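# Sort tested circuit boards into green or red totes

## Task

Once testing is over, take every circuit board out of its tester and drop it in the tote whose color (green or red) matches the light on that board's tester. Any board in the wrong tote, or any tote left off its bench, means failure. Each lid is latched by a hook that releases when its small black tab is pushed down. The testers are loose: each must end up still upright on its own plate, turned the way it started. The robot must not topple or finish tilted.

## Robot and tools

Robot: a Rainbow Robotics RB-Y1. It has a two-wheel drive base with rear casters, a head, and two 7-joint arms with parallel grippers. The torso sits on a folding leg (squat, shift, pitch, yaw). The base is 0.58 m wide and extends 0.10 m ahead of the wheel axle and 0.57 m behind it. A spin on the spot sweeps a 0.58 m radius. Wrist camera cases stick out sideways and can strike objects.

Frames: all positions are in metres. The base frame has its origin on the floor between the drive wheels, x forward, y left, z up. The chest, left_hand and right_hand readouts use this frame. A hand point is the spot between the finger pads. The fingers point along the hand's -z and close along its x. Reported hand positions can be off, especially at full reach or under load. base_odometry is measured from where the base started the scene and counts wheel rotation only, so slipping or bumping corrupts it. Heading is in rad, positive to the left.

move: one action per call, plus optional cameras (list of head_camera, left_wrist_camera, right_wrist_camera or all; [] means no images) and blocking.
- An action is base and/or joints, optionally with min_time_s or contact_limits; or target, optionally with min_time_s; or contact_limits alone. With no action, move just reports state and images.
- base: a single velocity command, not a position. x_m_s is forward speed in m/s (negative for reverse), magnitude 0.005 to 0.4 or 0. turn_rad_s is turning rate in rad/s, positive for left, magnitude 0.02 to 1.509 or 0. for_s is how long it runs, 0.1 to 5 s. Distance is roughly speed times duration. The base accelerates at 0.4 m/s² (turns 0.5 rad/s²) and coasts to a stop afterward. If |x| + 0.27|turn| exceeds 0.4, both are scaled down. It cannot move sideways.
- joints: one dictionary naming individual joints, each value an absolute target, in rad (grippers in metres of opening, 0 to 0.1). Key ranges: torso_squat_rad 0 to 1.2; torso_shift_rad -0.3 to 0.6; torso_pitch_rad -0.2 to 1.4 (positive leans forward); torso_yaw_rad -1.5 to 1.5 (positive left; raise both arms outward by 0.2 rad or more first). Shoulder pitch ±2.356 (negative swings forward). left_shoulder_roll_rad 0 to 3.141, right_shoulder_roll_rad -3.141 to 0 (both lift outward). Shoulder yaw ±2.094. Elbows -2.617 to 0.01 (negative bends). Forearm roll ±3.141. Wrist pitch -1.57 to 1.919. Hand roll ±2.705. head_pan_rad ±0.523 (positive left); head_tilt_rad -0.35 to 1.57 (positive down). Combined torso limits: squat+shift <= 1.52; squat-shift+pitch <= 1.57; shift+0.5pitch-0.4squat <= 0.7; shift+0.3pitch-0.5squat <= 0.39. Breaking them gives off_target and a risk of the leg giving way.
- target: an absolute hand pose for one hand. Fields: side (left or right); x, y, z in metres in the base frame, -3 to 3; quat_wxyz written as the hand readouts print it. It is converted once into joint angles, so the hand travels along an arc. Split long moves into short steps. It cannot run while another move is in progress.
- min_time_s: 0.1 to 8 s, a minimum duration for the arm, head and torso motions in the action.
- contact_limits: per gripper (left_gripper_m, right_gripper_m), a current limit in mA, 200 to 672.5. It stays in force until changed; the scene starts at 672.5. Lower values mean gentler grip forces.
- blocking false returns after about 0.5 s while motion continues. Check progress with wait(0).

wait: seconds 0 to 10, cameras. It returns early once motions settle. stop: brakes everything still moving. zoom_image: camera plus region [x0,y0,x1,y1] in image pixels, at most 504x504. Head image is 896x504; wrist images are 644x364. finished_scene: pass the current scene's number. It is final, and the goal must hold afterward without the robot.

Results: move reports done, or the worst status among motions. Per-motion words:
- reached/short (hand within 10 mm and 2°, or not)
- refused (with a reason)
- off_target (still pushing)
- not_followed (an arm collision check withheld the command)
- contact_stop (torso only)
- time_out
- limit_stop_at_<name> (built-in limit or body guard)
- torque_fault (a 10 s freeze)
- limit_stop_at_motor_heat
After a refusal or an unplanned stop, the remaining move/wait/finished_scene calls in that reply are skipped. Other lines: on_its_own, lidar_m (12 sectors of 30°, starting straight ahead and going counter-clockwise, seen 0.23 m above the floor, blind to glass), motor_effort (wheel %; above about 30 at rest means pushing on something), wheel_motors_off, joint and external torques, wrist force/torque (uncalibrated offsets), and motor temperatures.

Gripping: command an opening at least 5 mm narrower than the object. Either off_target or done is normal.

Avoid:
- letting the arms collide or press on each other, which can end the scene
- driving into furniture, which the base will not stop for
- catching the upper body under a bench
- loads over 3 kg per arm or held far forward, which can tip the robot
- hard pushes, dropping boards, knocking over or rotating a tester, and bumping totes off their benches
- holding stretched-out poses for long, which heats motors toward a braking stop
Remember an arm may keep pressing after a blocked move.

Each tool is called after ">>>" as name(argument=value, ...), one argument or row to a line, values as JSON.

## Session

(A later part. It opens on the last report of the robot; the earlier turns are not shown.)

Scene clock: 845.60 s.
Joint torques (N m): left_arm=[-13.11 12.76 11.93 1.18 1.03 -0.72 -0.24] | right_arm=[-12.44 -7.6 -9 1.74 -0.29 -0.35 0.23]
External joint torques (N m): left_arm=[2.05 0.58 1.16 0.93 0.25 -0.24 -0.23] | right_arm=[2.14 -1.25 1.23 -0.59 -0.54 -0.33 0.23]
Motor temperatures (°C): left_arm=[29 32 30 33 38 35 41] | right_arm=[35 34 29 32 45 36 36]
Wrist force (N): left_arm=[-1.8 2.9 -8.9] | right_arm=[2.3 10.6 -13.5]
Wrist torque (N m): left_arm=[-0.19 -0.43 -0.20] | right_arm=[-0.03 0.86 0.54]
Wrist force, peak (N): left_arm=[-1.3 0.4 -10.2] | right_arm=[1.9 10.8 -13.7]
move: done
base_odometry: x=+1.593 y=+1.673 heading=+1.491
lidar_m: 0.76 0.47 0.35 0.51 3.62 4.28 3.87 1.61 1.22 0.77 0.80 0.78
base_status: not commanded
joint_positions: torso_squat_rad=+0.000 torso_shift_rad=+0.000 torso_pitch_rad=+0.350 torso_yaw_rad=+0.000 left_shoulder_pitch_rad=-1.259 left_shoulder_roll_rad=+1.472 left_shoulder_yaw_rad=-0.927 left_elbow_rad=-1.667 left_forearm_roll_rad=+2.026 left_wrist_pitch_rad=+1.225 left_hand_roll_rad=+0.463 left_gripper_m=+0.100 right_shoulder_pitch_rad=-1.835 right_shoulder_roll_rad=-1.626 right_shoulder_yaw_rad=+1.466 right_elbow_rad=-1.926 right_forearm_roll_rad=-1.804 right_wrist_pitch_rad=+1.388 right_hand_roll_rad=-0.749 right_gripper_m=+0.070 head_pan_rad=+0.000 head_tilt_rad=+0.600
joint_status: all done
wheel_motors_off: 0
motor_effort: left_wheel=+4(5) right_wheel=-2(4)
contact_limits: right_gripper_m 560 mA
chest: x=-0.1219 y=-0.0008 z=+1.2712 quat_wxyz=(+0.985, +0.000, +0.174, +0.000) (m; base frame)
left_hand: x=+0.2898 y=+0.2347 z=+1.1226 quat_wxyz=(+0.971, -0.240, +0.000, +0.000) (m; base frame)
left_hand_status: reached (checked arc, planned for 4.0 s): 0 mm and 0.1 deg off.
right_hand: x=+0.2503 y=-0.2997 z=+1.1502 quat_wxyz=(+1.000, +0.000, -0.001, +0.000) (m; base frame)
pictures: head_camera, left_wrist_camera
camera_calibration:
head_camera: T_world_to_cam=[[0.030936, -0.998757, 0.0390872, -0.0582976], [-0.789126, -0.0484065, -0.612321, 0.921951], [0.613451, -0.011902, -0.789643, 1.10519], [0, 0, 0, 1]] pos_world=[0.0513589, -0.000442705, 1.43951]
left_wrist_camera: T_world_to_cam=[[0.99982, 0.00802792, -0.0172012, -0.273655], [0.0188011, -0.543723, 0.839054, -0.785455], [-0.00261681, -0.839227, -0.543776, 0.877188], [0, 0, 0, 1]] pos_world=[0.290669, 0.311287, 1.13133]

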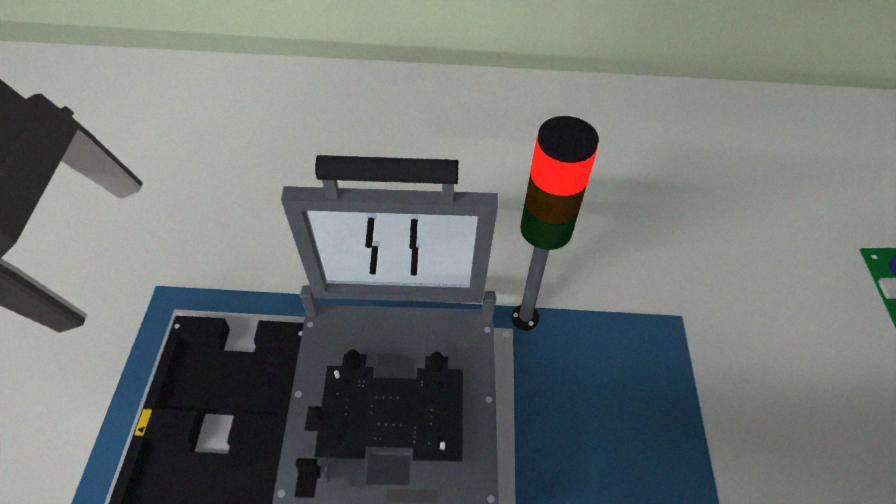

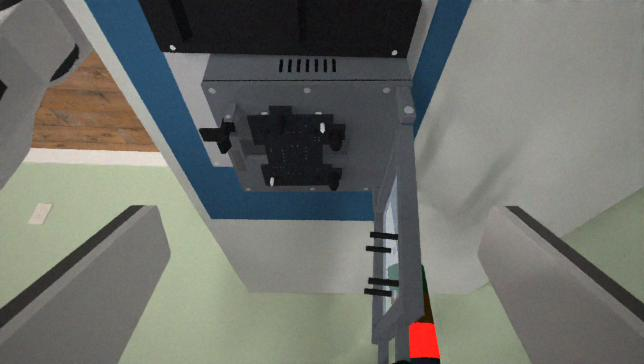

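>>> move(
  target={"side":"left","x":0.156,"y":0.040,"z":1.03,"quat_wxyz":[1,0,0,0]},
  min_time_s=4,
  cameras=[],
)

>>> move(
  target={"side":"left","x":0.156,"y":0.040,"z":0.936,"quat_wxyz":[1,0,0,0]},
  min_time_s=3,
  cameras=[],
)

>>> move(
  target={"side":"left","x":0.138,"y":0.040,"z":0.936,"quat_wxyz":[1,0,0,0]},
  min_time_s=4,
  cameras=["left_wrist_camera"],
)

>>> move(
  target={"side":"left","x":0.144,"y":0.040,"z":0.938,"quat_wxyz":[1,0,0,0]},
  min_time_s=2,
  cameras=[],
)

>>> move(
  target={"side":"left","x":0.144,"y":0.040,"z":1.05,"quat_wxyz":[1,0,0,0]},
  min_time_s=3,
  cameras=[],
)

>>> move(
  target={"side":"left","x":0.26,"y":0.265,"z":1.13,"quat_wxyz":[0.97,-0.24,0,0]},
  min_time_s=4,
  cameras=["head_camera","left_wrist_camera"],
)

Scene clock: 865.47 s.
Joint torques (N m): left_arm=[-16.02 2.95 8.1 -2.62 0.07 0.25 0.37] | right_arm=[-12.24 -7.3 -9.2 1.76 -0.19 -0.4 0.26]
External joint torques (N m): left_arm=[-0.04 -1.63 -1.26 -0.35 0 0.29 0.37] | right_arm=[2.33 -0.95 1.03 -0.57 -0.44 -0.38 0.26]
Motor temperatures (°C): left_arm=[29 32 30 33 38 35 41] | right_arm=[35 34 29 32 45 36 36]
Wrist force (N): left_arm=[-1.7 -0.3 -9.6] | right_arm=[2.1 10.5 -13.2]
Wrist torque (N m): left_arm=[0.02 -0.44 -0.26] | right_arm=[-0.02 0.85 0.53]
Wrist force, peak (N): left_arm=[-1.0 1.0 -10.1] | right_arm=[2.0 10.8 -13.6]
move: done
base_odometry: x=+1.593 y=+1.673 heading=+1.491
lidar_m: 0.76 0.46 0.35 0.50 3.63 4.28 3.88 1.60 1.22 0.77 0.80 0.79
base_status: not commanded
joint_positions: torso_squat_rad=+0.000 torso_shift_rad=+0.000 torso_pitch_rad=+0.350 torso_yaw_rad=+0.000 left_shoulder_pitch_rad=-1.549 left_shoulder_roll_rad=+0.762 left_shoulder_yaw_rad=-1.299 left_elbow_rad=-2.097 left_forearm_roll_rad=+1.297 left_wrist_pitch_rad=+1.508 left_hand_roll_rad=+1.723 left_gripper_m=+0.100 right_shoulder_pitch_rad=-1.835 right_shoulder_roll_rad=-1.626 right_shoulder_yaw_rad=+1.466 right_elbow_rad=-1.926 right_forearm_roll_rad=-1.804 right_wrist_pitch_rad=+1.388 right_hand_roll_rad=-0.749 right_gripper_m=+0.070 head_pan_rad=+0.000 head_tilt_rad=+0.600
joint_status: all done
wheel_motors_off: 0
motor_effort: left_wheel=+4(4) right_wheel=-3(4)
contact_limits: right_gripper_m 560 mA
chest: x=-0.1219 y=-0.0008 z=+1.2712 quat_wxyz=(+0.985, +0.000, +0.174, +0.000) (m; base frame)
left_hand: x=+0.1561 y=+0.0401 z=+1.0301 quat_wxyz=(+1.000, +0.000, +0.000, +0.000) (m; base frame)
left_hand_status: reached (checked arc, planned for 4.0 s): 0 mm and 0.0 deg off.
right_hand: x=+0.2503 y=-0.2997 z=+1.1502 quat_wxyz=(+1.000, +0.000, -0.001, +0.000) (m; base frame)
pictures: none
No camera images: "cameras" was empty.

Scene clock: 868.80 s.
Joint torques (N m): left_arm=[-13.42 2.13 7.3 -2.36 0.09 -0.35 -0.26] | right_arm=[-12.47 -7.32 -9.02 1.82 -0.26 -0.23 0.29]
External joint torques (N m): left_arm=[2.2 -1.65 -1.49 1.42 0.03 -0.31 -0.26] | right_arm=[2.1 -0.97 1.21 -0.51 -0.51 -0.21 0.29]
Motor temperatures (°C): left_arm=[29 32 30 33 38 35 41] | right_arm=[35 34 29 32 45 36 36]
Wrist force (N): left_arm=[-1.9 -0.1 -9.5] | right_arm=[2.2 10.7 -13.1]
Wrist torque (N m): left_arm=[-0.02 -0.48 -0.27] | right_arm=[-0.05 0.84 0.53]
Wrist force, peak (N): left_arm=[-2.1 -0.2 -10.2] | right_arm=[2.2 10.8 -13.6]
move: done
base_odometry: x=+1.593 y=+1.673 heading=+1.491
lidar_m: 0.76 0.47 0.35 0.50 3.62 4.29 3.87 1.62 1.21 0.76 0.80 0.78
base_status: not commanded
joint_positions: torso_squat_rad=+0.000 torso_shift_rad=+0.000 torso_pitch_rad=+0.350 torso_yaw_rad=+0.000 left_shoulder_pitch_rad=-1.395 left_shoulder_roll_rad=+0.671 left_shoulder_yaw_rad=-1.445 left_elbow_rad=-1.919 left_forearm_roll_rad=+1.076 left_wrist_pitch_rad=+1.359 left_hand_roll_rad=+1.658 left_gripper_m=+0.100 right_shoulder_pitch_rad=-1.835 right_shoulder_roll_rad=-1.626 right_shoulder_yaw_rad=+1.466 right_elbow_rad=-1.926 right_forearm_roll_rad=-1.804 right_wrist_pitch_rad=+1.388 right_hand_roll_rad=-0.749 right_gripper_m=+0.070 head_pan_rad=+0.000 head_tilt_rad=+0.600
joint_status: all done
wheel_motors_off: 0
motor_effort: left_wheel=+2(4) right_wheel=-2(4)
contact_limits: right_gripper_m 560 mA
chest: x=-0.1219 y=-0.0008 z=+1.2712 quat_wxyz=(+0.985, +0.000, +0.174, +0.000) (m; base frame)
left_hand: x=+0.1561 y=+0.0401 z=+0.9363 quat_wxyz=(+1.000, +0.000, +0.000, +0.000) (m; base frame)
left_hand_status: reached (checked arc, planned for 3.0 s): 0 mm and 0.1 deg off.
right_hand: x=+0.2503 y=-0.2997 z=+1.1502 quat_wxyz=(+1.000, +0.000, -0.001, +0.000) (m; base frame)
pictures: none
No camera images: "cameras" was empty.

Scene clock: 873.13 s.
Joint torques (N m): left_arm=[-8.43 -0.75 3.47 -7.32 3.16 0.56 0.53] | right_arm=[-12.15 -7.23 -9.07 1.91 -0.15 -0.23 0.35]
External joint torques (N m): left_arm=[6.62 -4.29 -5.12 -3.3 3.09 0.6 0.53] | right_arm=[2.42 -0.87 1.15 -0.42 -0.4 -0.21 0.35]
Motor temperatures (°C): left_arm=[29 32 30 33 38 35 41] | right_arm=[35 34 29 32 45 36 36]
Wrist force (N): left_arm=[11.9 -3.5 -9.8] | right_arm=[2.0 10.5 -13.4]
Wrist torque (N m): left_arm=[-0.06 -0.73 -0.42] | right_arm=[-0.01 0.83 0.53]
Wrist force, peak (N): left_arm=[8.3 -0.1 -17.8] | right_arm=[2.0 10.8 -13.5]
move: done
base_odometry: x=+1.593 y=+1.673 heading=+1.491
lidar_m: 0.76 0.47 0.35 0.51 3.63 4.29 3.87 1.62 1.21 0.76 0.81 0.79
base_status: not commanded
joint_positions: torso_squat_rad=+0.000 torso_shift_rad=+0.000 torso_pitch_rad=+0.350 torso_yaw_rad=+0.000 left_shoulder_pitch_rad=-1.384 left_shoulder_roll_rad=+0.670 left_shoulder_yaw_rad=-1.459 left_elbow_rad=-1.975 left_forearm_roll_rad=+1.048 left_wrist_pitch_rad=+1.374 left_hand_roll_rad=+1.715 left_gripper_m=+0.100 right_shoulder_pitch_rad=-1.835 right_shoulder_roll_rad=-1.626 right_shoulder_yaw_rad=+1.466 right_elbow_rad=-1.926 right_forearm_roll_rad=-1.804 right_wrist_pitch_rad=+1.388 right_hand_roll_rad=-0.749 right_gripper_m=+0.070 head_pan_rad=+0.000 head_tilt_rad=+0.600
joint_status: all done
wheel_motors_off: 0
motor_effort: left_wheel=+3(5) right_wheel=-1(4)
contact_limits: right_gripper_m 560 mA
chest: x=-0.1219 y=-0.0008 z=+1.2712 quat_wxyz=(+0.985, +0.000, +0.174, +0.000) (m; base frame)
left_hand: x=+0.1399 y=+0.0399 z=+0.9366 quat_wxyz=(+1.000, -0.001, +0.000, +0.000) (m; base frame)
left_hand_status: reached (checked arc, planned for 4.0 s): 2 mm and 0.1 deg off.
right_hand: x=+0.2503 y=-0.2997 z=+1.1502 quat_wxyz=(+1.000, +0.000, -0.001, +0.000) (m; base frame)
pictures: left_wrist_camera
camera_calibration:
left_wrist_camera: T_world_to_cam=[[0.999794, 0.0162547, -0.0121434, -0.130524], [0.0201196, -0.871611, 0.489785, -0.392516], [-0.002623, -0.489928, -0.871759, 0.905373], [0, 0, 0, 1]] pos_world=[0.14077, 0.103568, 0.97993]

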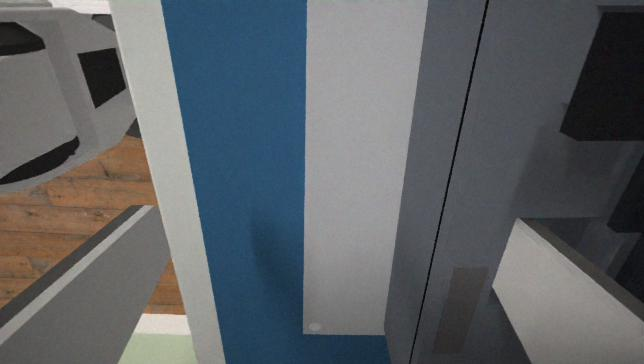

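Scene clock: 875.47 s.
Joint torques (N m): left_arm=[-15.57 5.07 9.9 -2.43 0.47 -0.4 -0.23] | right_arm=[-12.39 -7.44 -9.12 1.84 -0.19 -0.2 0.28]
External joint torques (N m): left_arm=[-0.37 1.46 1.24 1.51 0.4 -0.36 -0.23] | right_arm=[2.18 -1.09 1.11 -0.49 -0.44 -0.19 0.28]
Motor temperatures (°C): left_arm=[29 32 30 33 38 35 41] | right_arm=[35 34 29 32 45 36 36]
Wrist force (N): left_arm=[-1.8 -0.1 -9.8] | right_arm=[2.1 10.5 -13.2]
Wrist torque (N m): left_arm=[0.02 -0.44 -0.29] | right_arm=[-0.02 0.86 0.54]
Wrist force, peak (N): left_arm=[11.8 -3.2 -11.3] | right_arm=[2.5 11.0 -13.3]
move: done
base_odometry: x=+1.593 y=+1.673 heading=+1.491
lidar_m: 0.76 0.47 0.35 0.51 3.63 4.28 3.87 1.61 1.22 0.77 0.80 0.79
base_status: not commanded
joint_positions: torso_squat_rad=+0.000 torso_shift_rad=+0.000 torso_pitch_rad=+0.350 torso_yaw_rad=+0.000 left_shoulder_pitch_rad=-1.390 left_shoulder_roll_rad=+0.671 left_shoulder_yaw_rad=-1.454 left_elbow_rad=-1.965 left_forearm_roll_rad=+1.059 left_wrist_pitch_rad=+1.374 left_hand_roll_rad=+1.701 left_gripper_m=+0.100 right_shoulder_pitch_rad=-1.835 right_shoulder_roll_rad=-1.626 right_shoulder_yaw_rad=+1.466 right_elbow_rad=-1.926 right_forearm_roll_rad=-1.804 right_wrist_pitch_rad=+1.388 right_hand_roll_rad=-0.749 right_gripper_m=+0.070 head_pan_rad=+0.000 head_tilt_rad=+0.600
joint_status: all done
wheel_motors_off: 0
motor_effort: left_wheel=+3(5) right_wheel=-1(4)
contact_limits: right_gripper_m 560 mA
chest: x=-0.1219 y=-0.0008 z=+1.2712 quat_wxyz=(+0.985, +0.000, +0.174, +0.000) (m; base frame)
left_hand: x=+0.1437 y=+0.0399 z=+0.9380 quat_wxyz=(+1.000, +0.000, +0.000, +0.000) (m; base frame)
left_hand_status: reached (checked arc, planned for 2.0 s): 0 mm and 0.0 deg off.
right_hand: x=+0.2503 y=-0.2997 z=+1.1502 quat_wxyz=(+1.000, +0.000, -0.001, +0.000) (m; base frame)
pictures: none
No camera images: "cameras" was empty.

Scene clock: 878.80 s.
Joint torques (N m): left_arm=[-15.89 5.85 10.58 -2.35 0.46 0.35 0.47] | right_arm=[-12.33 -7.11 -8.73 1.81 -0.21 -0.2 0.25]
External joint torques (N m): left_arm=[-0.26 1.33 1.34 -0.38 0.39 0.39 0.47] | right_arm=[2.24 -0.76 1.49 -0.53 -0.46 -0.18 0.25]
Motor temperatures (°C): left_arm=[29 32 30 33 38 35 41] | right_arm=[35 34 29 32 45 36 36]
Wrist force (N): left_arm=[-1.8 -0.2 -9.5] | right_arm=[2.1 10.4 -13.4]
Wrist torque (N m): left_arm=[-0.03 -0.44 -0.26] | right_arm=[0.00 0.85 0.53]
Wrist force, peak (N): left_arm=[-2.4 -11.3 -11.1] | right_arm=[2.2 11.2 -13.3]
move: done
base_odometry: x=+1.593 y=+1.673 heading=+1.491
lidar_m: 0.76 0.46 0.35 0.51 3.63 4.30 3.88 1.61 1.22 0.76 0.80 0.79
base_status: not commanded
joint_positions: torso_squat_rad=+0.000 torso_shift_rad=+0.000 torso_pitch_rad=+0.350 torso_yaw_rad=+0.000 left_shoulder_pitch_rad=-1.575 left_shoulder_roll_rad=+0.771 left_shoulder_yaw_rad=-1.265 left_elbow_rad=-2.162 left_forearm_roll_rad=+1.340 left_wrist_pitch_rad=+1.548 left_hand_roll_rad=+1.778 left_gripper_m=+0.100 right_shoulder_pitch_rad=-1.835 right_shoulder_roll_rad=-1.626 right_shoulder_yaw_rad=+1.466 right_elbow_rad=-1.926 right_forearm_roll_rad=-1.804 right_wrist_pitch_rad=+1.388 right_hand_roll_rad=-0.749 right_gripper_m=+0.070 head_pan_rad=+0.000 head_tilt_rad=+0.600
joint_status: all done
wheel_motors_off: 0
motor_effort: left_wheel=+3(4) right_wheel=-3(4)
contact_limits: right_gripper_m 560 mA
chest: x=-0.1219 y=-0.0008 z=+1.2712 quat_wxyz=(+0.985, +0.000, +0.174, +0.000) (m; base frame)
left_hand: x=+0.1438 y=+0.0399 z=+1.0497 quat_wxyz=(+1.000, +0.000, +0.000, +0.000) (m; base frame)
left_hand_status: reached (checked arc, planned for 3.0 s): 0 mm and 0.0 deg off.
right_hand: x=+0.2503 y=-0.2997 z=+1.1502 quat_wxyz=(+1.000, +0.000, -0.001, +0.000) (m; base frame)
pictures: none
No camera images: "cameras" was empty.

Scene clock: 883.13 s.
Joint torques (N m): left_arm=[-11.09 13.22 11.65 2.02 1.07 -0.67 -0.09] | right_arm=[-12.32 -7.23 -8.94 1.76 -0.22 -0.19 0.28]
External joint torques (N m): left_arm=[1.89 0.6 1.18 0.96 0.28 -0.25 -0.09] | right_arm=[2.25 -0.87 1.29 -0.58 -0.47 -0.18 0.28]
Motor temperatures (°C): left_arm=[29 32 30 33 38 35 41] | right_arm=[35 34 29 32 45 36 36]
Wrist force (N): left_arm=[-1.9 2.9 -9.0] | right_arm=[2.3 10.7 -13.2]
Wrist torque (N m): left_arm=[-0.20 -0.44 -0.24] | right_arm=[-0.05 0.86 0.54]
Wrist force, peak (N): left_arm=[-1.2 2.3 -10.0] | right_arm=[2.4 10.7 -13.5]
move: done
base_odometry: x=+1.593 y=+1.673 heading=+1.491
lidar_m: 0.76 0.47 0.35 0.51 3.63 4.29 3.88 1.61 1.22 0.77 0.80 0.79
base_status: not commanded
joint_positions: torso_squat_rad=+0.000 torso_shift_rad=+0.000 torso_pitch_rad=+0.350 torso_yaw_rad=+0.000 left_shoulder_pitch_rad=-1.226 left_shoulder_roll_rad=+1.647 left_shoulder_yaw_rad=-0.978 left_elbow_rad=-1.774 left_forearm_roll_rad=+2.136 left_wrist_pitch_rad=+1.158 left_hand_roll_rad=+0.373 left_gripper_m=+0.100 right_shoulder_pitch_rad=-1.835 right_shoulder_roll_rad=-1.626 right_shoulder_yaw_rad=+1.466 right_elbow_rad=-1.926 right_forearm_roll_rad=-1.804 right_wrist_pitch_rad=+1.388 right_hand_roll_rad=-0.749 right_gripper_m=+0.070 head_pan_rad=+0.000 head_tilt_rad=+0.600
joint_status: all done
wheel_motors_off: 0
motor_effort: left_wheel=+3(5) right_wheel=-3(4)
contact_limits: right_gripper_m 560 mA
chest: x=-0.1219 y=-0.0008 z=+1.2712 quat_wxyz=(+0.985, +0.000, +0.174, +0.000) (m; base frame)
left_hand: x=+0.2594 y=+0.2643 z=+1.1304 quat_wxyz=(+0.971, -0.240, -0.003, +0.001) (m; base frame)
left_hand_status: reached (checked arc, planned for 4.0 s): 1 mm and 0.3 deg off.
right_hand: x=+0.2503 y=-0.2997 z=+1.1502 quat_wxyz=(+1.000, +0.000, -0.001, +0.000) (m; base frame)
pictures: head_camera, left_wrist_camera
camera_calibration:
head_camera: T_world_to_cam=[[0.0309494, -0.998755, 0.0391258, -0.0583211], [-0.789135, -0.0484405, -0.612307, 0.921933], [0.61344, -0.011925, -0.789652, 1.1052], [0, 0, 0, 1]] pos_world=[0.0513621, -0.000410064, 1.43951]
left_wrist_camera: T_world_to_cam=[[0.99986, 0.0104035, -0.0131371, -0.248646], [0.0166816, -0.543363, 0.839332, -0.775233], [0.00159373, -0.839433, -0.543461, 0.904757], [0, 0, 0, 1]] pos_world=[0.260102, 0.340836, 1.13911]

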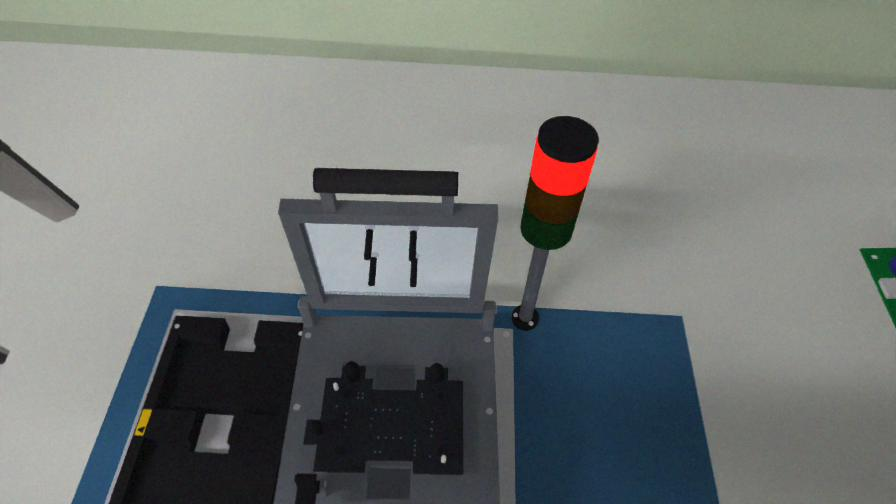

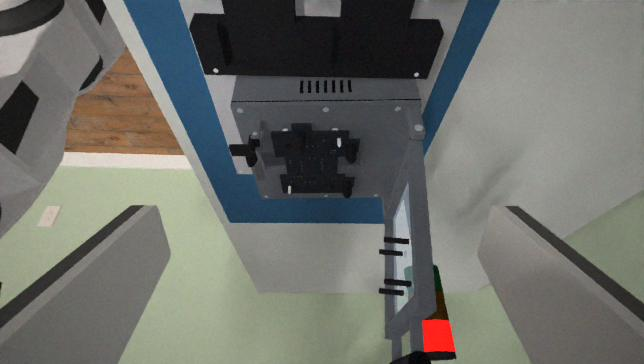

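>>> move(
  base={"x_m_s":-0.2,"for_s":3.5},
  cameras=[],
)

>>> move(
  base={"turn_rad_s":0.6,"for_s":4.04},
  joints={"torso_pitch_rad":0.2,"head_tilt_rad":0.4},
  cameras=["head_camera"],
)

Scene clock: 909.67 s.
Joint torques (N m): left_arm=[-11.66 12.41 11.26 1.61 1.05 -0.5 -0.17] | right_arm=[-12.57 -6.82 -9.18 2.27 -0.06 -0.18 0.26]
External joint torques (N m): left_arm=[1.32 -0.2 0.78 0.54 0.27 -0.08 -0.17] | right_arm=[2 -0.47 1.04 -0.06 -0.31 -0.16 0.26]
Motor temperatures (°C): left_arm=[29 32 30 33 38 35 41] | right_arm=[35 34 29 32 45 36 36]
Wrist force (N): left_arm=[-1.8 2.5 -9.3] | right_arm=[2.2 10.6 -13.6]
Wrist torque (N m): left_arm=[-0.15 -0.44 -0.26] | right_arm=[-0.02 0.86 0.53]
Wrist force, peak (N): left_arm=[-1.7 2.9 -9.4] | right_arm=[2.1 10.6 -13.8]
move: done
base_odometry: x=+1.537 y=+0.975 heading=+1.492
lidar_m: 1.32 0.88 1.19 3.49 3.65 3.62 3.49 1.56 1.18 1.15 1.09 1.06
base_status: done (sent for 3.5 of 3.5 s)
joint_positions: torso_squat_rad=+0.000 torso_shift_rad=+0.000 torso_pitch_rad=+0.350 torso_yaw_rad=+0.000 left_shoulder_pitch_rad=-1.226 left_shoulder_roll_rad=+1.647 left_shoulder_yaw_rad=-0.978 left_elbow_rad=-1.774 left_forearm_roll_rad=+2.136 left_wrist_pitch_rad=+1.158 left_hand_roll_rad=+0.373 left_gripper_m=+0.100 right_shoulder_pitch_rad=-1.835 right_shoulder_roll_rad=-1.626 right_shoulder_yaw_rad=+1.466 right_elbow_rad=-1.926 right_forearm_roll_rad=-1.804 right_wrist_pitch_rad=+1.388 right_hand_roll_rad=-0.749 right_gripper_m=+0.070 head_pan_rad=+0.000 head_tilt_rad=+0.600
joint_status: not commanded
wheel_motors_off: 0
motor_effort: left_wheel=+5(20) right_wheel=-2(23)
contact_limits: right_gripper_m 560 mA
chest: x=-0.1220 y=-0.0008 z=+1.2712 quat_wxyz=(+0.985, +0.000, +0.174, +0.000) (m; base frame)
left_hand: x=+0.2594 y=+0.2644 z=+1.1305 quat_wxyz=(+0.971, -0.240, -0.003, +0.001) (m; base frame)
right_hand: x=+0.2502 y=-0.2998 z=+1.1503 quat_wxyz=(+1.000, +0.000, -0.001, +0.000) (m; base frame)
pictures: none
No camera images: "cameras" was empty.

Scene clock: 915.20 s.
Joint torques (N m): left_arm=[-12.32 11.03 11.43 2.17 1.02 -0.81 -0.14] | right_arm=[-12.87 -4.73 -9.41 3 0.11 -0.44 0.31]
External joint torques (N m): left_arm=[1.24 -0.17 0.7 0.44 0.35 -0.12 -0.13] | right_arm=[1.8 -0.19 0.9 -0.15 -0.35 -0.2 0.31]
Motor temperatures (°C): left_arm=[29 32 30 33 38 35 41] | right_arm=[35 34 29 32 45 36 36]
Wrist force (N): left_arm=[-2.9 2.7 -9.0] | right_arm=[1.1 10.6 -13.3]
Wrist torque (N m): left_arm=[-0.16 -0.51 -0.23] | right_arm=[-0.02 0.81 0.53]
Wrist force, peak (N): left_arm=[-2.9 3.0 -9.2] | right_arm=[1.5 11.2 -13.4]
move: done
base_odometry: x=+1.537 y=+0.975 heading=-2.372
lidar_m: 3.87 3.49 1.94 1.23 1.12 1.13 1.07 1.49 0.92 1.02 2.65 3.51
base_status: done (sent for 4.03 of 4.03 s)
joint_positions: torso_squat_rad=+0.000 torso_shift_rad=+0.000 torso_pitch_rad=+0.200 torso_yaw_rad=+0.000 left_shoulder_pitch_rad=-1.226 left_shoulder_roll_rad=+1.647 left_shoulder_yaw_rad=-0.978 left_elbow_rad=-1.774 left_forearm_roll_rad=+2.136 left_wrist_pitch_rad=+1.158 left_hand_roll_rad=+0.373 left_gripper_m=+0.100 right_shoulder_pitch_rad=-1.834 right_shoulder_roll_rad=-1.626 right_shoulder_yaw_rad=+1.466 right_elbow_rad=-1.926 right_forearm_roll_rad=-1.804 right_wrist_pitch_rad=+1.388 right_hand_roll_rad=-0.749 right_gripper_m=+0.070 head_pan_rad=+0.000 head_tilt_rad=+0.400
joint_status: all done
wheel_motors_off: 0
motor_effort: left_wheel=+0(29) right_wheel=+2(29)
contact_limits: right_gripper_m 560 mA
chest: x=-0.1667 y=-0.0008 z=+1.2838 quat_wxyz=(+0.995, +0.000, +0.100, +0.000) (m; base frame)
left_hand: x=+0.2315 y=+0.2643 z=+1.2017 quat_wxyz=(+0.968, -0.240, -0.076, -0.017) (m; base frame)
right_hand: x=+0.2193 y=-0.2998 z=+1.2199 quat_wxyz=(+0.997, +0.000, -0.076, +0.000) (m; base frame)
pictures: head_camera
camera_calibration:
head_camera: T_world_to_cam=[[0.0154112, -0.998761, 0.0473234, -0.0707667], [-0.531141, -0.0482765, -0.845907, 1.25101], [0.847143, -0.012099, -0.531227, 0.812093], [0, 0, 0, 1]] pos_world=[-0.0224027, -0.000458791, 1.493]

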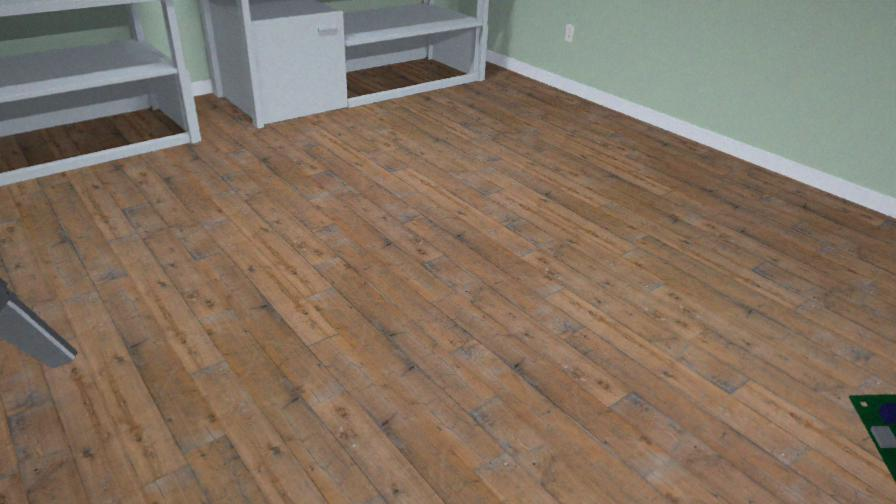

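>>> move(
  base={"x_m_s":0.35,"for_s":4.7},
  cameras=[],
)

>>> move(
  base={"x_m_s":0.35,"for_s":4.7},
  cameras=[],
)

>>> move(
  base={"turn_rad_s":0.5,"for_s":1.45},
  cameras=["head_camera"],
)

Scene clock: 926.67 s.
Joint torques (N m): left_arm=[-12.36 10.91 11.08 2.23 0.93 -0.69 -0.13] | right_arm=[-12.99 -4.44 -9.56 3.05 0.26 -0.37 0.26]
External joint torques (N m): left_arm=[1.2 -0.29 0.34 0.49 0.25 0 -0.11] | right_arm=[1.69 0.11 0.75 -0.1 -0.2 -0.13 0.25]
Motor temperatures (°C): left_arm=[29 32 30 33 38 35 41] | right_arm=[35 34 29 32 45 36 36]
Wrist force (N): left_arm=[-2.4 2.7 -9.1] | right_arm=[1.1 10.4 -13.4]
Wrist torque (N m): left_arm=[-0.16 -0.46 -0.24] | right_arm=[0.00 0.79 0.53]
Wrist force, peak (N): left_arm=[-2.8 2.7 -9.5] | right_arm=[1.0 11.1 -13.5]
move: done
base_odometry: x=+0.356 y=-0.171 heading=-2.372
lidar_m: 3.02 2.20 2.49 2.38 2.16 2.18 2.68 2.06 2.16 2.66 2.45 2.47
base_status: done (sent for 4.7 of 4.7 s)
joint_positions: torso_squat_rad=+0.000 torso_shift_rad=+0.000 torso_pitch_rad=+0.200 torso_yaw_rad=+0.000 left_shoulder_pitch_rad=-1.226 left_shoulder_roll_rad=+1.647 left_shoulder_yaw_rad=-0.978 left_elbow_rad=-1.774 left_forearm_roll_rad=+2.136 left_wrist_pitch_rad=+1.158 left_hand_roll_rad=+0.373 left_gripper_m=+0.100 right_shoulder_pitch_rad=-1.834 right_shoulder_roll_rad=-1.626 right_shoulder_yaw_rad=+1.466 right_elbow_rad=-1.926 right_forearm_roll_rad=-1.804 right_wrist_pitch_rad=+1.388 right_hand_roll_rad=-0.749 right_gripper_m=+0.070 head_pan_rad=+0.000 head_tilt_rad=+0.400
joint_status: not commanded
wheel_motors_off: 0
motor_effort: left_wheel=+1(28) right_wheel=-4(29)
contact_limits: right_gripper_m 560 mA
chest: x=-0.1666 y=-0.0008 z=+1.2838 quat_wxyz=(+0.995, +0.000, +0.100, +0.000) (m; base frame)
left_hand: x=+0.2316 y=+0.2643 z=+1.2016 quat_wxyz=(+0.968, -0.240, -0.076, -0.017) (m; base frame)
right_hand: x=+0.2194 y=-0.2998 z=+1.2197 quat_wxyz=(+0.997, +0.000, -0.076, +0.000) (m; base frame)
pictures: none
No camera images: "cameras" was empty.

Scene clock: 932.73 s.
Joint torques (N m): left_arm=[-12.14 10.57 11.1 2.18 0.93 -0.74 -0.13] | right_arm=[-13.04 -4.63 -9.65 2.94 0.17 -0.4 0.31]
External joint torques (N m): left_arm=[1.42 -0.63 0.36 0.44 0.26 -0.05 -0.12] | right_arm=[1.63 -0.09 0.66 -0.21 -0.29 -0.15 0.3]
Motor temperatures (°C): left_arm=[29 32 30 33 38 35 41] | right_arm=[35 34 29 32 45 36 36]
Wrist force (N): left_arm=[-2.6 2.8 -9.1] | right_arm=[1.1 10.8 -13.3]
Wrist torque (N m): left_arm=[-0.18 -0.48 -0.23] | right_arm=[-0.05 0.79 0.52]
Wrist force, peak (N): left_arm=[-2.8 2.9 -9.3] | right_arm=[1.6 11.1 -13.3]
move: done
base_odometry: x=-0.825 y=-1.316 heading=-2.371
lidar_m: 1.37 0.97 0.97 1.16 2.38 3.22 3.71 3.46 2.46 1.55 1.40 1.42
base_status: done (sent for 4.7 of 4.7 s)
joint_positions: torso_squat_rad=+0.000 torso_shift_rad=+0.000 torso_pitch_rad=+0.200 torso_yaw_rad=+0.000 left_shoulder_pitch_rad=-1.226 left_shoulder_roll_rad=+1.648 left_shoulder_yaw_rad=-0.978 left_elbow_rad=-1.774 left_forearm_roll_rad=+2.136 left_wrist_pitch_rad=+1.158 left_hand_roll_rad=+0.373 left_gripper_m=+0.100 right_shoulder_pitch_rad=-1.834 right_shoulder_roll_rad=-1.626 right_shoulder_yaw_rad=+1.466 right_elbow_rad=-1.926 right_forearm_roll_rad=-1.804 right_wrist_pitch_rad=+1.388 right_hand_roll_rad=-0.749 right_gripper_m=+0.070 head_pan_rad=+0.000 head_tilt_rad=+0.400
joint_status: not commanded
wheel_motors_off: 0
motor_effort: left_wheel=+1(28) right_wheel=-5(18)
contact_limits: right_gripper_m 560 mA
chest: x=-0.1666 y=-0.0008 z=+1.2838 quat_wxyz=(+0.995, +0.000, +0.100, +0.000) (m; base frame)
left_hand: x=+0.2316 y=+0.2643 z=+1.2016 quat_wxyz=(+0.968, -0.240, -0.076, -0.017) (m; base frame)
right_hand: x=+0.2194 y=-0.2999 z=+1.2197 quat_wxyz=(+0.997, +0.000, -0.076, +0.000) (m; base frame)
pictures: none
No camera images: "cameras" was empty.

Scene clock: 935.50 s.
Joint torques (N m): left_arm=[-12.5 10.73 11.28 2.24 0.95 -0.72 -0.14] | right_arm=[-13.09 -4.46 -9.33 3.01 0.14 -0.36 0.22]
External joint torques (N m): left_arm=[1.05 -0.47 0.55 0.5 0.27 -0.03 -0.13] | right_arm=[1.59 0.09 0.99 -0.14 -0.32 -0.12 0.21]
Motor temperatures (°C): left_arm=[29 32 30 33 38 35 41] | right_arm=[35 34 29 32 45 36 36]
Wrist force (N): left_arm=[-2.7 2.8 -9.0] | right_arm=[0.9 10.7 -13.3]
Wrist torque (N m): left_arm=[-0.19 -0.48 -0.24] | right_arm=[-0.02 0.77 0.53]
Wrist force, peak (N): left_arm=[-2.7 3.0 -9.3] | right_arm=[1.2 11.0 -13.6]
move: done
base_odometry: x=-0.825 y=-1.316 heading=-1.638
lidar_m: 0.96 1.02 1.40 3.17 3.36 3.47 3.43 1.94 1.47 1.44 1.37 1.57
base_status: done (sent for 1.47 of 1.47 s)
joint_positions: torso_squat_rad=+0.000 torso_shift_rad=+0.000 torso_pitch_rad=+0.200 torso_yaw_rad=+0.000 left_shoulder_pitch_rad=-1.226 left_shoulder_roll_rad=+1.648 left_shoulder_yaw_rad=-0.978 left_elbow_rad=-1.774 left_forearm_roll_rad=+2.136 left_wrist_pitch_rad=+1.158 left_hand_roll_rad=+0.373 left_gripper_m=+0.100 right_shoulder_pitch_rad=-1.834 right_shoulder_roll_rad=-1.626 right_shoulder_yaw_rad=+1.466 right_elbow_rad=-1.926 right_forearm_roll_rad=-1.804 right_wrist_pitch_rad=+1.388 right_hand_roll_rad=-0.749 right_gripper_m=+0.070 head_pan_rad=+0.000 head_tilt_rad=+0.400
joint_status: not commanded
wheel_motors_off: 0
motor_effort: left_wheel=+1(27) right_wheel=+2(29)
contact_limits: right_gripper_m 560 mA
chest: x=-0.1666 y=-0.0008 z=+1.2838 quat_wxyz=(+0.995, +0.000, +0.100, +0.000) (m; base frame)
left_hand: x=+0.2316 y=+0.2643 z=+1.2016 quat_wxyz=(+0.968, -0.240, -0.076, -0.017) (m; base frame)
right_hand: x=+0.2194 y=-0.2999 z=+1.2197 quat_wxyz=(+0.997, +0.000, -0.076, +0.000) (m; base frame)
pictures: head_camera
camera_calibration:
head_camera: T_world_to_cam=[[0.0154234, -0.998761, 0.047315, -0.0707605], [-0.531318, -0.0482734, -0.845796, 1.2509], [0.847032, -0.0120943, -0.531405, 0.812192], [0, 0, 0, 1]] pos_world=[-0.0222369, -0.000464996, 1.49295]

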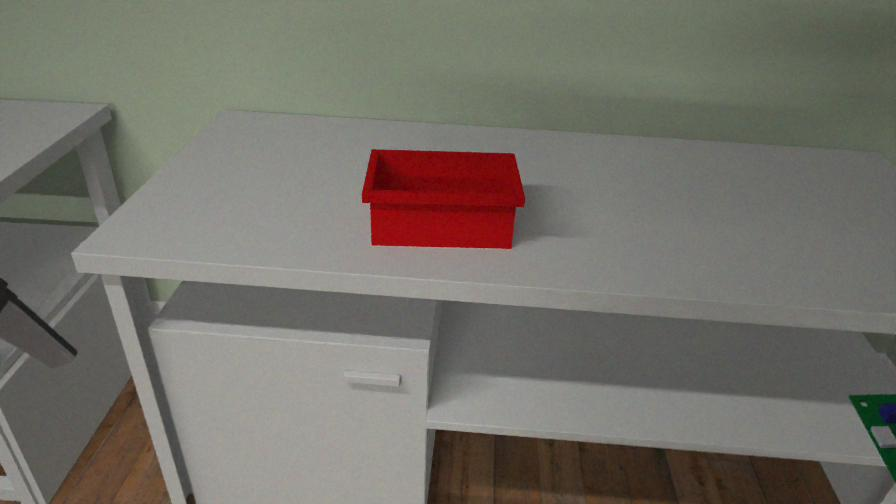

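>>> move(
  base={"x_m_s":0.15,"for_s":4.3},
  joints={"torso_pitch_rad":0.35,"head_tilt_rad":0.5},
  cameras=["head_camera"],
)

Scene clock: 952.63 s.
Joint torques (N m): left_arm=[-11.83 11.68 10.72 1.47 0.98 -0.41 -0.14] | right_arm=[-12.95 -5.89 -9.43 2.35 0.02 -0.15 0.27]
External joint torques (N m): left_arm=[1.15 -0.94 0.24 0.4 0.2 0.01 -0.14] | right_arm=[1.61 0.46 0.79 0.01 -0.23 -0.13 0.27]
Motor temperatures (°C): left_arm=[29 32 30 33 38 35 41] | right_arm=[35 34 29 32 45 36 36]
Wrist force (N): left_arm=[-2.0 2.5 -9.1] | right_arm=[2.0 10.6 -13.3]
Wrist torque (N m): left_arm=[-0.15 -0.45 -0.26] | right_arm=[-0.04 0.83 0.52]
Wrist force, peak (N): left_arm=[-2.8 2.9 -9.4] | right_arm=[1.1 10.9 -14.0]
move: done
base_odometry: x=-0.868 y=-1.960 heading=-1.638
lidar_m: 0.31 0.34 0.48 2.17 3.33 4.09 4.08 1.98 1.51 1.11 1.10 1.00
base_status: done (sent for 4.3 of 4.3 s)
joint_positions: torso_squat_rad=+0.000 torso_shift_rad=+0.000 torso_pitch_rad=+0.350 torso_yaw_rad=+0.000 left_shoulder_pitch_rad=-1.226 left_shoulder_roll_rad=+1.648 left_shoulder_yaw_rad=-0.978 left_elbow_rad=-1.774 left_forearm_roll_rad=+2.136 left_wrist_pitch_rad=+1.158 left_hand_roll_rad=+0.373 left_gripper_m=+0.100 right_shoulder_pitch_rad=-1.834 right_shoulder_roll_rad=-1.626 right_shoulder_yaw_rad=+1.466 right_elbow_rad=-1.926 right_forearm_roll_rad=-1.804 right_wrist_pitch_rad=+1.388 right_hand_roll_rad=-0.749 right_gripper_m=+0.070 head_pan_rad=+0.000 head_tilt_rad=+0.500
joint_status: all done
wheel_motors_off: 0
motor_effort: left_wheel=+1(31) right_wheel=-3(32)
contact_limits: right_gripper_m 560 mA
chest: x=-0.1220 y=-0.0008 z=+1.2712 quat_wxyz=(+0.985, +0.000, +0.174, +0.000) (m; base frame)
left_hand: x=+0.2594 y=+0.2644 z=+1.1305 quat_wxyz=(+0.971, -0.240, -0.003, +0.001) (m; base frame)
right_hand: x=+0.2502 y=-0.2998 z=+1.1502 quat_wxyz=(+1.000, +0.000, -0.001, +0.000) (m; base frame)
pictures: head_camera
camera_calibration:
head_camera: T_world_to_cam=[[0.0268409, -0.998757, 0.0419996, -0.062642], [-0.723987, -0.0483932, -0.688114, 1.03405], [0.689291, -0.0119375, -0.724386, 1.013], [0, 0, 0, 1]] pos_world=[0.052066, -0.000430534, 1.44798]

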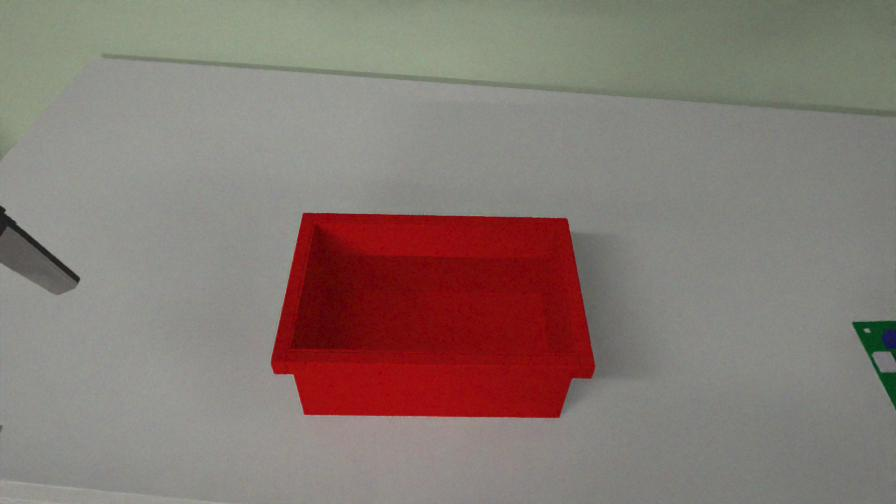

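>>> move(
  target={"side":"right","x":0.40,"y":0.0,"z":1.09,"quat_wxyz":[1,0,0,0]},
  min_time_s=4,
  cameras=[],
)

>>> move(
  target={"side":"right","x":0.455,"y":0.0,"z":1.04,"quat_wxyz":[1,0,0,0]},
  min_time_s=3,
  cameras=["head_camera","right_wrist_camera"],
)

Scene clock: 965.53 s.
Joint torques (N m): left_arm=[-11.78 11.29 10.58 1.41 0.93 -0.47 -0.26] | right_arm=[-25.7 -7.52 -3.78 2.4 0.37 0.01 0.36]
External joint torques (N m): left_arm=[1.2 -1.32 0.1 0.34 0.15 -0.05 -0.25] | right_arm=[0.74 1.64 -1.24 0.77 0.1 0.1 0.36]
Motor temperatures (°C): left_arm=[29 32 30 33 38 35 41] | right_arm=[35 34 29 32 45 36 36]
Wrist force (N): left_arm=[-1.8 2.5 -9.0] | right_arm=[1.9 10.9 -13.8]
Wrist torque (N m): left_arm=[-0.13 -0.44 -0.23] | right_arm=[-0.07 0.81 0.51]
Wrist force, peak (N): left_arm=[-1.7 3.0 -9.6] | right_arm=[1.9 10.9 -13.8]
move: done
base_odometry: x=-0.868 y=-1.960 heading=-1.638
lidar_m: 0.31 0.33 0.48 2.18 3.34 4.09 4.07 1.98 1.51 1.11 1.11 1.00
base_status: not commanded
joint_positions: torso_squat_rad=+0.000 torso_shift_rad=+0.000 torso_pitch_rad=+0.350 torso_yaw_rad=+0.000 left_shoulder_pitch_rad=-1.226 left_shoulder_roll_rad=+1.648 left_shoulder_yaw_rad=-0.978 left_elbow_rad=-1.774 left_forearm_roll_rad=+2.136 left_wrist_pitch_rad=+1.158 left_hand_roll_rad=+0.373 left_gripper_m=+0.100 right_shoulder_pitch_rad=-1.972 right_shoulder_roll_rad=-0.181 right_shoulder_yaw_rad=+1.427 right_elbow_rad=-0.267 right_forearm_roll_rad=-1.737 right_wrist_pitch_rad=+1.472 right_hand_roll_rad=-0.557 right_gripper_m=+0.070 head_pan_rad=+0.000 head_tilt_rad=+0.500
joint_status: all done
wheel_motors_off: 0
motor_effort: left_wheel=+2(3) right_wheel=-2(5)
contact_limits: right_gripper_m 560 mA
chest: x=-0.1220 y=-0.0008 z=+1.2712 quat_wxyz=(+0.985, +0.000, +0.174, +0.000) (m; base frame)
left_hand: x=+0.2594 y=+0.2644 z=+1.1305 quat_wxyz=(+0.971, -0.240, -0.003, +0.001) (m; base frame)
right_hand: x=+0.3996 y=-0.0004 z=+1.0901 quat_wxyz=(+1.000, +0.005, -0.012, +0.000) (m; base frame)
right_hand_status: reached (checked arc, as near as the solve gets, planned for 4.0 s): 1 mm and 1.5 deg off.
pictures: none
No camera images: "cameras" was empty.

Scene clock: 968.87 s.
Joint torques (N m): left_arm=[-11.85 11.36 10.5 1.42 0.99 -0.45 -0.12] | right_arm=[-23.17 -9.88 -1.67 2.39 0.45 -0.91 0.42]
External joint torques (N m): left_arm=[1.14 -1.26 0.02 0.35 0.2 -0.03 -0.11] | right_arm=[3.7 -1.37 0.91 0.7 0.12 -0.33 0.4]
Motor temperatures (°C): left_arm=[29 32 30 33 38 35 41] | right_arm=[36 34 29 32 45 36 36]
Wrist force (N): left_arm=[-1.8 2.6 -9.0] | right_arm=[0.4 9.7 -13.1]
Wrist torque (N m): left_arm=[-0.14 -0.44 -0.25] | right_arm=[0.01 0.73 0.51]
Wrist force, peak (N): left_arm=[-2.1 2.6 -9.6] | right_arm=[1.9 10.8 -13.7]
move: short
base_odometry: x=-0.868 y=-1.960 heading=-1.638
lidar_m: 0.32 0.33 0.48 2.17 3.33 4.09 4.08 1.98 1.51 1.10 1.10 1.00
base_status: not commanded
joint_positions: torso_squat_rad=+0.000 torso_shift_rad=+0.000 torso_pitch_rad=+0.350 torso_yaw_rad=+0.000 left_shoulder_pitch_rad=-1.226 left_shoulder_roll_rad=+1.648 left_shoulder_yaw_rad=-0.978 left_elbow_rad=-1.774 left_forearm_roll_rad=+2.136 left_wrist_pitch_rad=+1.158 left_hand_roll_rad=+0.373 left_gripper_m=+0.100 right_shoulder_pitch_rad=-1.855 right_shoulder_roll_rad=-0.183 right_shoulder_yaw_rad=+1.452 right_elbow_rad=-0.267 right_forearm_roll_rad=-1.679 right_wrist_pitch_rad=+1.119 right_hand_roll_rad=-0.534 right_gripper_m=+0.070 head_pan_rad=+0.000 head_tilt_rad=+0.500
joint_status: all done
wheel_motors_off: 0
motor_effort: left_wheel=+1(3) right_wheel=-4(5)
contact_limits: right_gripper_m 560 mA
chest: x=-0.1220 y=-0.0008 z=+1.2712 quat_wxyz=(+0.985, +0.000, +0.174, +0.000) (m; base frame)
left_hand: x=+0.2594 y=+0.2644 z=+1.1305 quat_wxyz=(+0.971, -0.240, -0.003, +0.001) (m; base frame)
right_hand: x=+0.4542 y=+0.0002 z=+1.0404 quat_wxyz=(+0.991, +0.051, -0.127, +0.000) (m; base frame)
right_hand_status: short (checked arc, as near as the solve gets, planned for 3.0 s): 1 mm and 15.8 deg off. The place is met; only the turn is off.
pictures: head_camera, right_wrist_camera
camera_calibration:
head_camera: T_world_to_cam=[[0.0268404, -0.998757, 0.0419983, -0.0626409], [-0.72399, -0.0483919, -0.688111, 1.03405], [0.689288, -0.0119372, -0.724389, 1.013], [0, 0, 0, 1]] pos_world=[0.0520705, -0.000431169, 1.44798]
right_wrist_camera: T_world_to_cam=[[-0.963266, 0.0344032, -0.266338, 0.717107], [-0.113877, 0.845853, 0.521118, -0.457394], [0.243211, 0.532305, -0.810864, 0.804753], [0, 0, 0, 1]] pos_world=[0.442954, -0.0661565, 1.08189]

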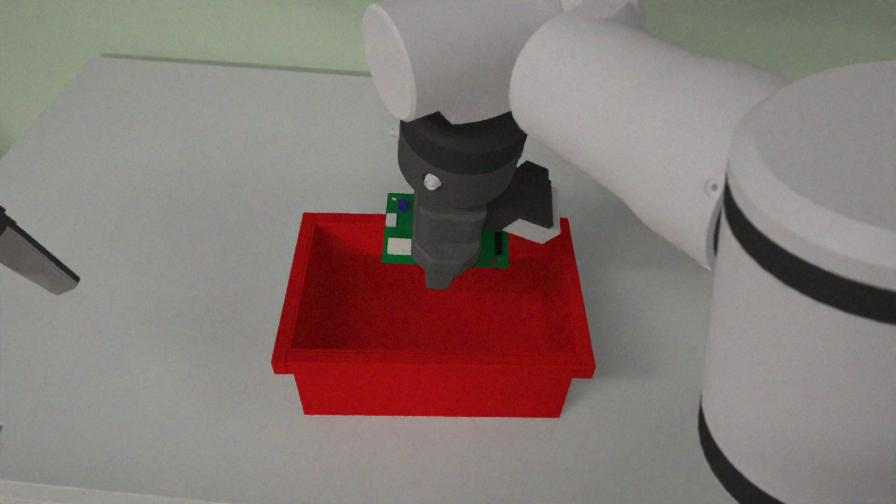

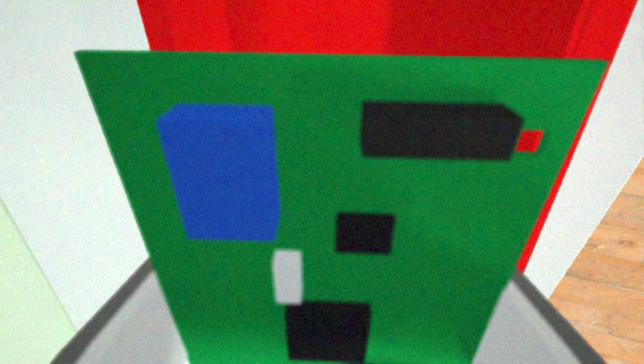

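>>> move(
  target={"side":"right","x":0.40,"y":0.0,"z":1.06,"quat_wxyz":[1,0,0,0]},
  min_time_s=2,
  cameras=[],
)

>>> move(
  base={"x_m_s":0.06,"for_s":1.0},
  cameras=[],
)

>>> move(
  target={"side":"right","x":0.405,"y":0.0,"z":0.97,"quat_wxyz":[1,0,0,0]},
  min_time_s=3,
  cameras=["head_camera","right_wrist_camera"],
)

Scene clock: 980.33 s.
Joint torques (N m): left_arm=[-11.96 11.61 11.14 1.63 0.94 -0.45 -0.15] | right_arm=[-25.63 -6.32 -3.89 2.36 -0.26 0.13 -0.42]
External joint torques (N m): left_arm=[1.03 -1 0.66 0.57 0.16 -0.03 -0.15] | right_arm=[0.73 2.42 -1.35 0.75 -0.53 0.23 -0.42]
Motor temperatures (°C): left_arm=[29 32 30 33 38 35 41] | right_arm=[36 34 29 32 45 36 36]
Wrist force (N): left_arm=[-1.8 2.8 -9.1] | right_arm=[1.9 10.5 -13.3]
Wrist torque (N m): left_arm=[-0.18 -0.45 -0.25] | right_arm=[-0.02 0.83 0.52]
Wrist force, peak (N): left_arm=[-1.9 2.8 -9.5] | right_arm=[1.8 10.7 -13.6]
move: short
base_odometry: x=-0.868 y=-1.960 heading=-1.638
lidar_m: 0.31 0.33 0.48 2.17 3.33 4.09 4.07 1.99 1.50 1.11 1.10 1.00
base_status: not commanded
joint_positions: torso_squat_rad=+0.000 torso_shift_rad=+0.000 torso_pitch_rad=+0.350 torso_yaw_rad=+0.000 left_shoulder_pitch_rad=-1.226 left_shoulder_roll_rad=+1.648 left_shoulder_yaw_rad=-0.978 left_elbow_rad=-1.774 left_forearm_roll_rad=+2.136 left_wrist_pitch_rad=+1.158 left_hand_roll_rad=+0.373 left_gripper_m=+0.100 right_shoulder_pitch_rad=-1.917 right_shoulder_roll_rad=-0.164 right_shoulder_yaw_rad=+1.439 right_elbow_rad=-0.267 right_forearm_roll_rad=-1.723 right_wrist_pitch_rad=+1.408 right_hand_roll_rad=-0.558 right_gripper_m=+0.070 head_pan_rad=+0.000 head_tilt_rad=+0.500
joint_status: all done
wheel_motors_off: 0
motor_effort: left_wheel=+2(3) right_wheel=-3(5)
contact_limits: right_gripper_m 560 mA
chest: x=-0.1220 y=-0.0008 z=+1.2712 quat_wxyz=(+0.985, +0.000, +0.174, +0.000) (m; base frame)
left_hand: x=+0.2594 y=+0.2644 z=+1.1305 quat_wxyz=(+0.971, -0.240, -0.003, +0.001) (m; base frame)
right_hand: x=+0.3997 y=-0.0006 z=+1.0601 quat_wxyz=(+1.000, +0.007, -0.017, +0.000) (m; base frame)
right_hand_status: short (checked arc, as near as the solve gets, planned for 2.0 s): 1 mm and 2.1 deg off. The place is met; only the turn is off.
pictures: none
No camera images: "cameras" was empty.

Scene clock: 982.07 s.
Joint torques (N m): left_arm=[-11.69 11.59 11.04 1.65 0.92 -0.46 -0.13] | right_arm=[-24.71 -6.74 -3.67 2.05 -0.24 -0.02 -0.34]
External joint torques (N m): left_arm=[1.3 -1.03 0.57 0.58 0.14 -0.04 -0.12] | right_arm=[1.65 2 -1.14 0.44 -0.51 0.08 -0.34]
Motor temperatures (°C): left_arm=[29 32 30 33 38 35 41] | right_arm=[36 34 29 32 45 36 36]
Wrist force (N): left_arm=[-1.8 2.8 -9.2] | right_arm=[1.7 10.7 -13.3]
Wrist torque (N m): left_arm=[-0.16 -0.42 -0.24] | right_arm=[-0.06 0.81 0.51]
Wrist force, peak (N): left_arm=[-1.9 2.6 -9.5] | right_arm=[2.3 10.9 -13.6]
move: done
base_odometry: x=-0.872 y=-2.019 heading=-1.638
lidar_m: 0.26 0.26 0.39 1.08 3.33 4.15 4.14 1.99 1.51 1.10 1.14 0.95
base_status: done (sent for 1 of 1 s)
joint_positions: torso_squat_rad=+0.000 torso_shift_rad=+0.000 torso_pitch_rad=+0.350 torso_yaw_rad=+0.000 left_shoulder_pitch_rad=-1.226 left_shoulder_roll_rad=+1.648 left_shoulder_yaw_rad=-0.978 left_elbow_rad=-1.774 left_forearm_roll_rad=+2.136 left_wrist_pitch_rad=+1.158 left_hand_roll_rad=+0.373 left_gripper_m=+0.100 right_shoulder_pitch_rad=-1.918 right_shoulder_roll_rad=-0.164 right_shoulder_yaw_rad=+1.439 right_elbow_rad=-0.267 right_forearm_roll_rad=-1.723 right_wrist_pitch_rad=+1.408 right_hand_roll_rad=-0.558 right_gripper_m=+0.070 head_pan_rad=+0.000 head_tilt_rad=+0.500
joint_status: not commanded
wheel_motors_off: 0
motor_effort: left_wheel=+0(25) right_wheel=-2(18)
contact_limits: right_gripper_m 560 mA
chest: x=-0.1220 y=-0.0008 z=+1.2712 quat_wxyz=(+0.985, +0.000, +0.174, +0.000) (m; base frame)
left_hand: x=+0.2594 y=+0.2644 z=+1.1305 quat_wxyz=(+0.971, -0.240, -0.003, +0.001) (m; base frame)
right_hand: x=+0.3996 y=-0.0005 z=+1.0602 quat_wxyz=(+1.000, +0.007, -0.017, +0.000) (m; base frame)
pictures: none
No camera images: "cameras" was empty.

Scene clock: 985.40 s.
Joint torques (N m): left_arm=[-11.76 11.45 10.71 1.53 0.98 -0.42 -0.12] | right_arm=[-22.09 -4.67 -1.33 2.09 0.45 -0.59 -0.31]
External joint torques (N m): left_arm=[1.23 -1.16 0.23 0.46 0.2 0 -0.11] | right_arm=[3.66 2.51 1.15 0.57 0.17 -0.3 -0.31]
Motor temperatures (°C): left_arm=[29 32 30 33 38 35 41] | right_arm=[36 34 29 32 45 36 36]
Wrist force (N): left_arm=[-1.9 2.8 -9.2] | right_arm=[1.4 10.3 -13.3]
Wrist torque (N m): left_arm=[-0.16 -0.46 -0.27] | right_arm=[-0.03 0.80 0.50]
Wrist force, peak (N): left_arm=[-2.0 2.7 -9.5] | right_arm=[2.0 10.9 -13.5]
move: short
base_odometry: x=-0.872 y=-2.019 heading=-1.638
lidar_m: 0.26 0.27 0.38 1.07 3.33 4.15 4.15 1.98 1.51 1.10 1.14 0.96
base_status: not commanded
joint_positions: torso_squat_rad=+0.000 torso_shift_rad=+0.000 torso_pitch_rad=+0.350 torso_yaw_rad=+0.000 left_shoulder_pitch_rad=-1.226 left_shoulder_roll_rad=+1.648 left_shoulder_yaw_rad=-0.978 left_elbow_rad=-1.774 left_forearm_roll_rad=+2.136 left_wrist_pitch_rad=+1.158 left_hand_roll_rad=+0.373 left_gripper_m=+0.100 right_shoulder_pitch_rad=-1.745 right_shoulder_roll_rad=-0.119 right_shoulder_yaw_rad=+1.481 right_elbow_rad=-0.267 right_forearm_roll_rad=-1.668 right_wrist_pitch_rad=+1.141 right_hand_roll_rad=-0.567 right_gripper_m=+0.070 head_pan_rad=+0.000 head_tilt_rad=+0.500
joint_status: all done
wheel_motors_off: 0
motor_effort: left_wheel=+0(2) right_wheel=-2(4)
contact_limits: right_gripper_m 560 mA
chest: x=-0.1220 y=-0.0008 z=+1.2712 quat_wxyz=(+0.985, +0.000, +0.174, +0.000) (m; base frame)
left_hand: x=+0.2594 y=+0.2644 z=+1.1305 quat_wxyz=(+0.971, -0.240, -0.003, +0.001) (m; base frame)
right_hand: x=+0.4047 y=-0.0004 z=+0.9706 quat_wxyz=(+0.998, +0.027, -0.061, +0.000) (m; base frame)
right_hand_status: short (checked arc, as near as the solve gets, planned for 3.0 s): 1 mm and 7.7 deg off. The place is met; only the turn is off.
pictures: head_camera, right_wrist_camera
camera_calibration:
head_camera: T_world_to_cam=[[0.0268427, -0.998757, 0.041996, -0.0626379], [-0.723964, -0.0483923, -0.688138, 1.03407], [0.689315, -0.0119321, -0.724363, 1.01299], [0, 0, 0, 1]] pos_world=[0.0520445, -0.000431698, 1.44799]
right_wrist_camera: T_world_to_cam=[[-0.990143, 0.024745, -0.137859, 0.536964], [-0.0464391, 0.870594, 0.489805, -0.423083], [0.13214, 0.491379, -0.860863, 0.853971], [0, 0, 0, 1]] pos_world=[0.39918, -0.0645776, 1.01641]

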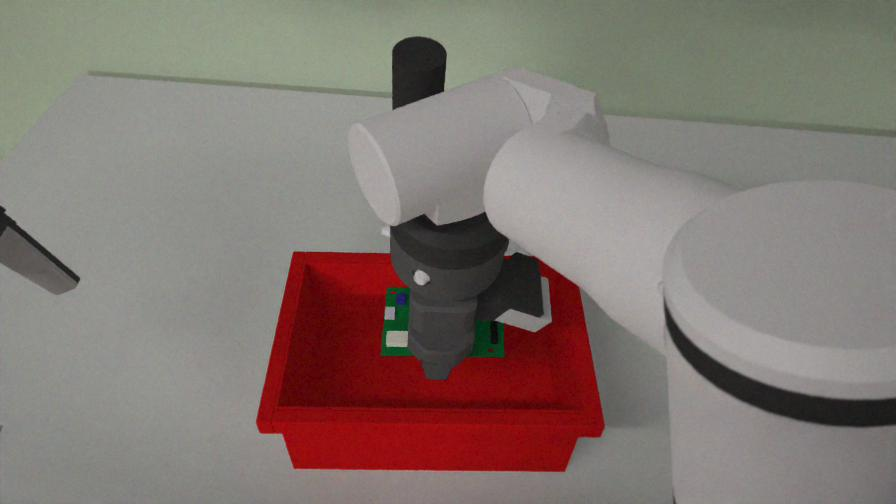

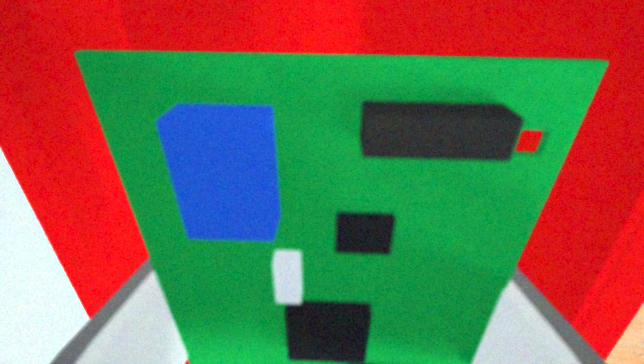

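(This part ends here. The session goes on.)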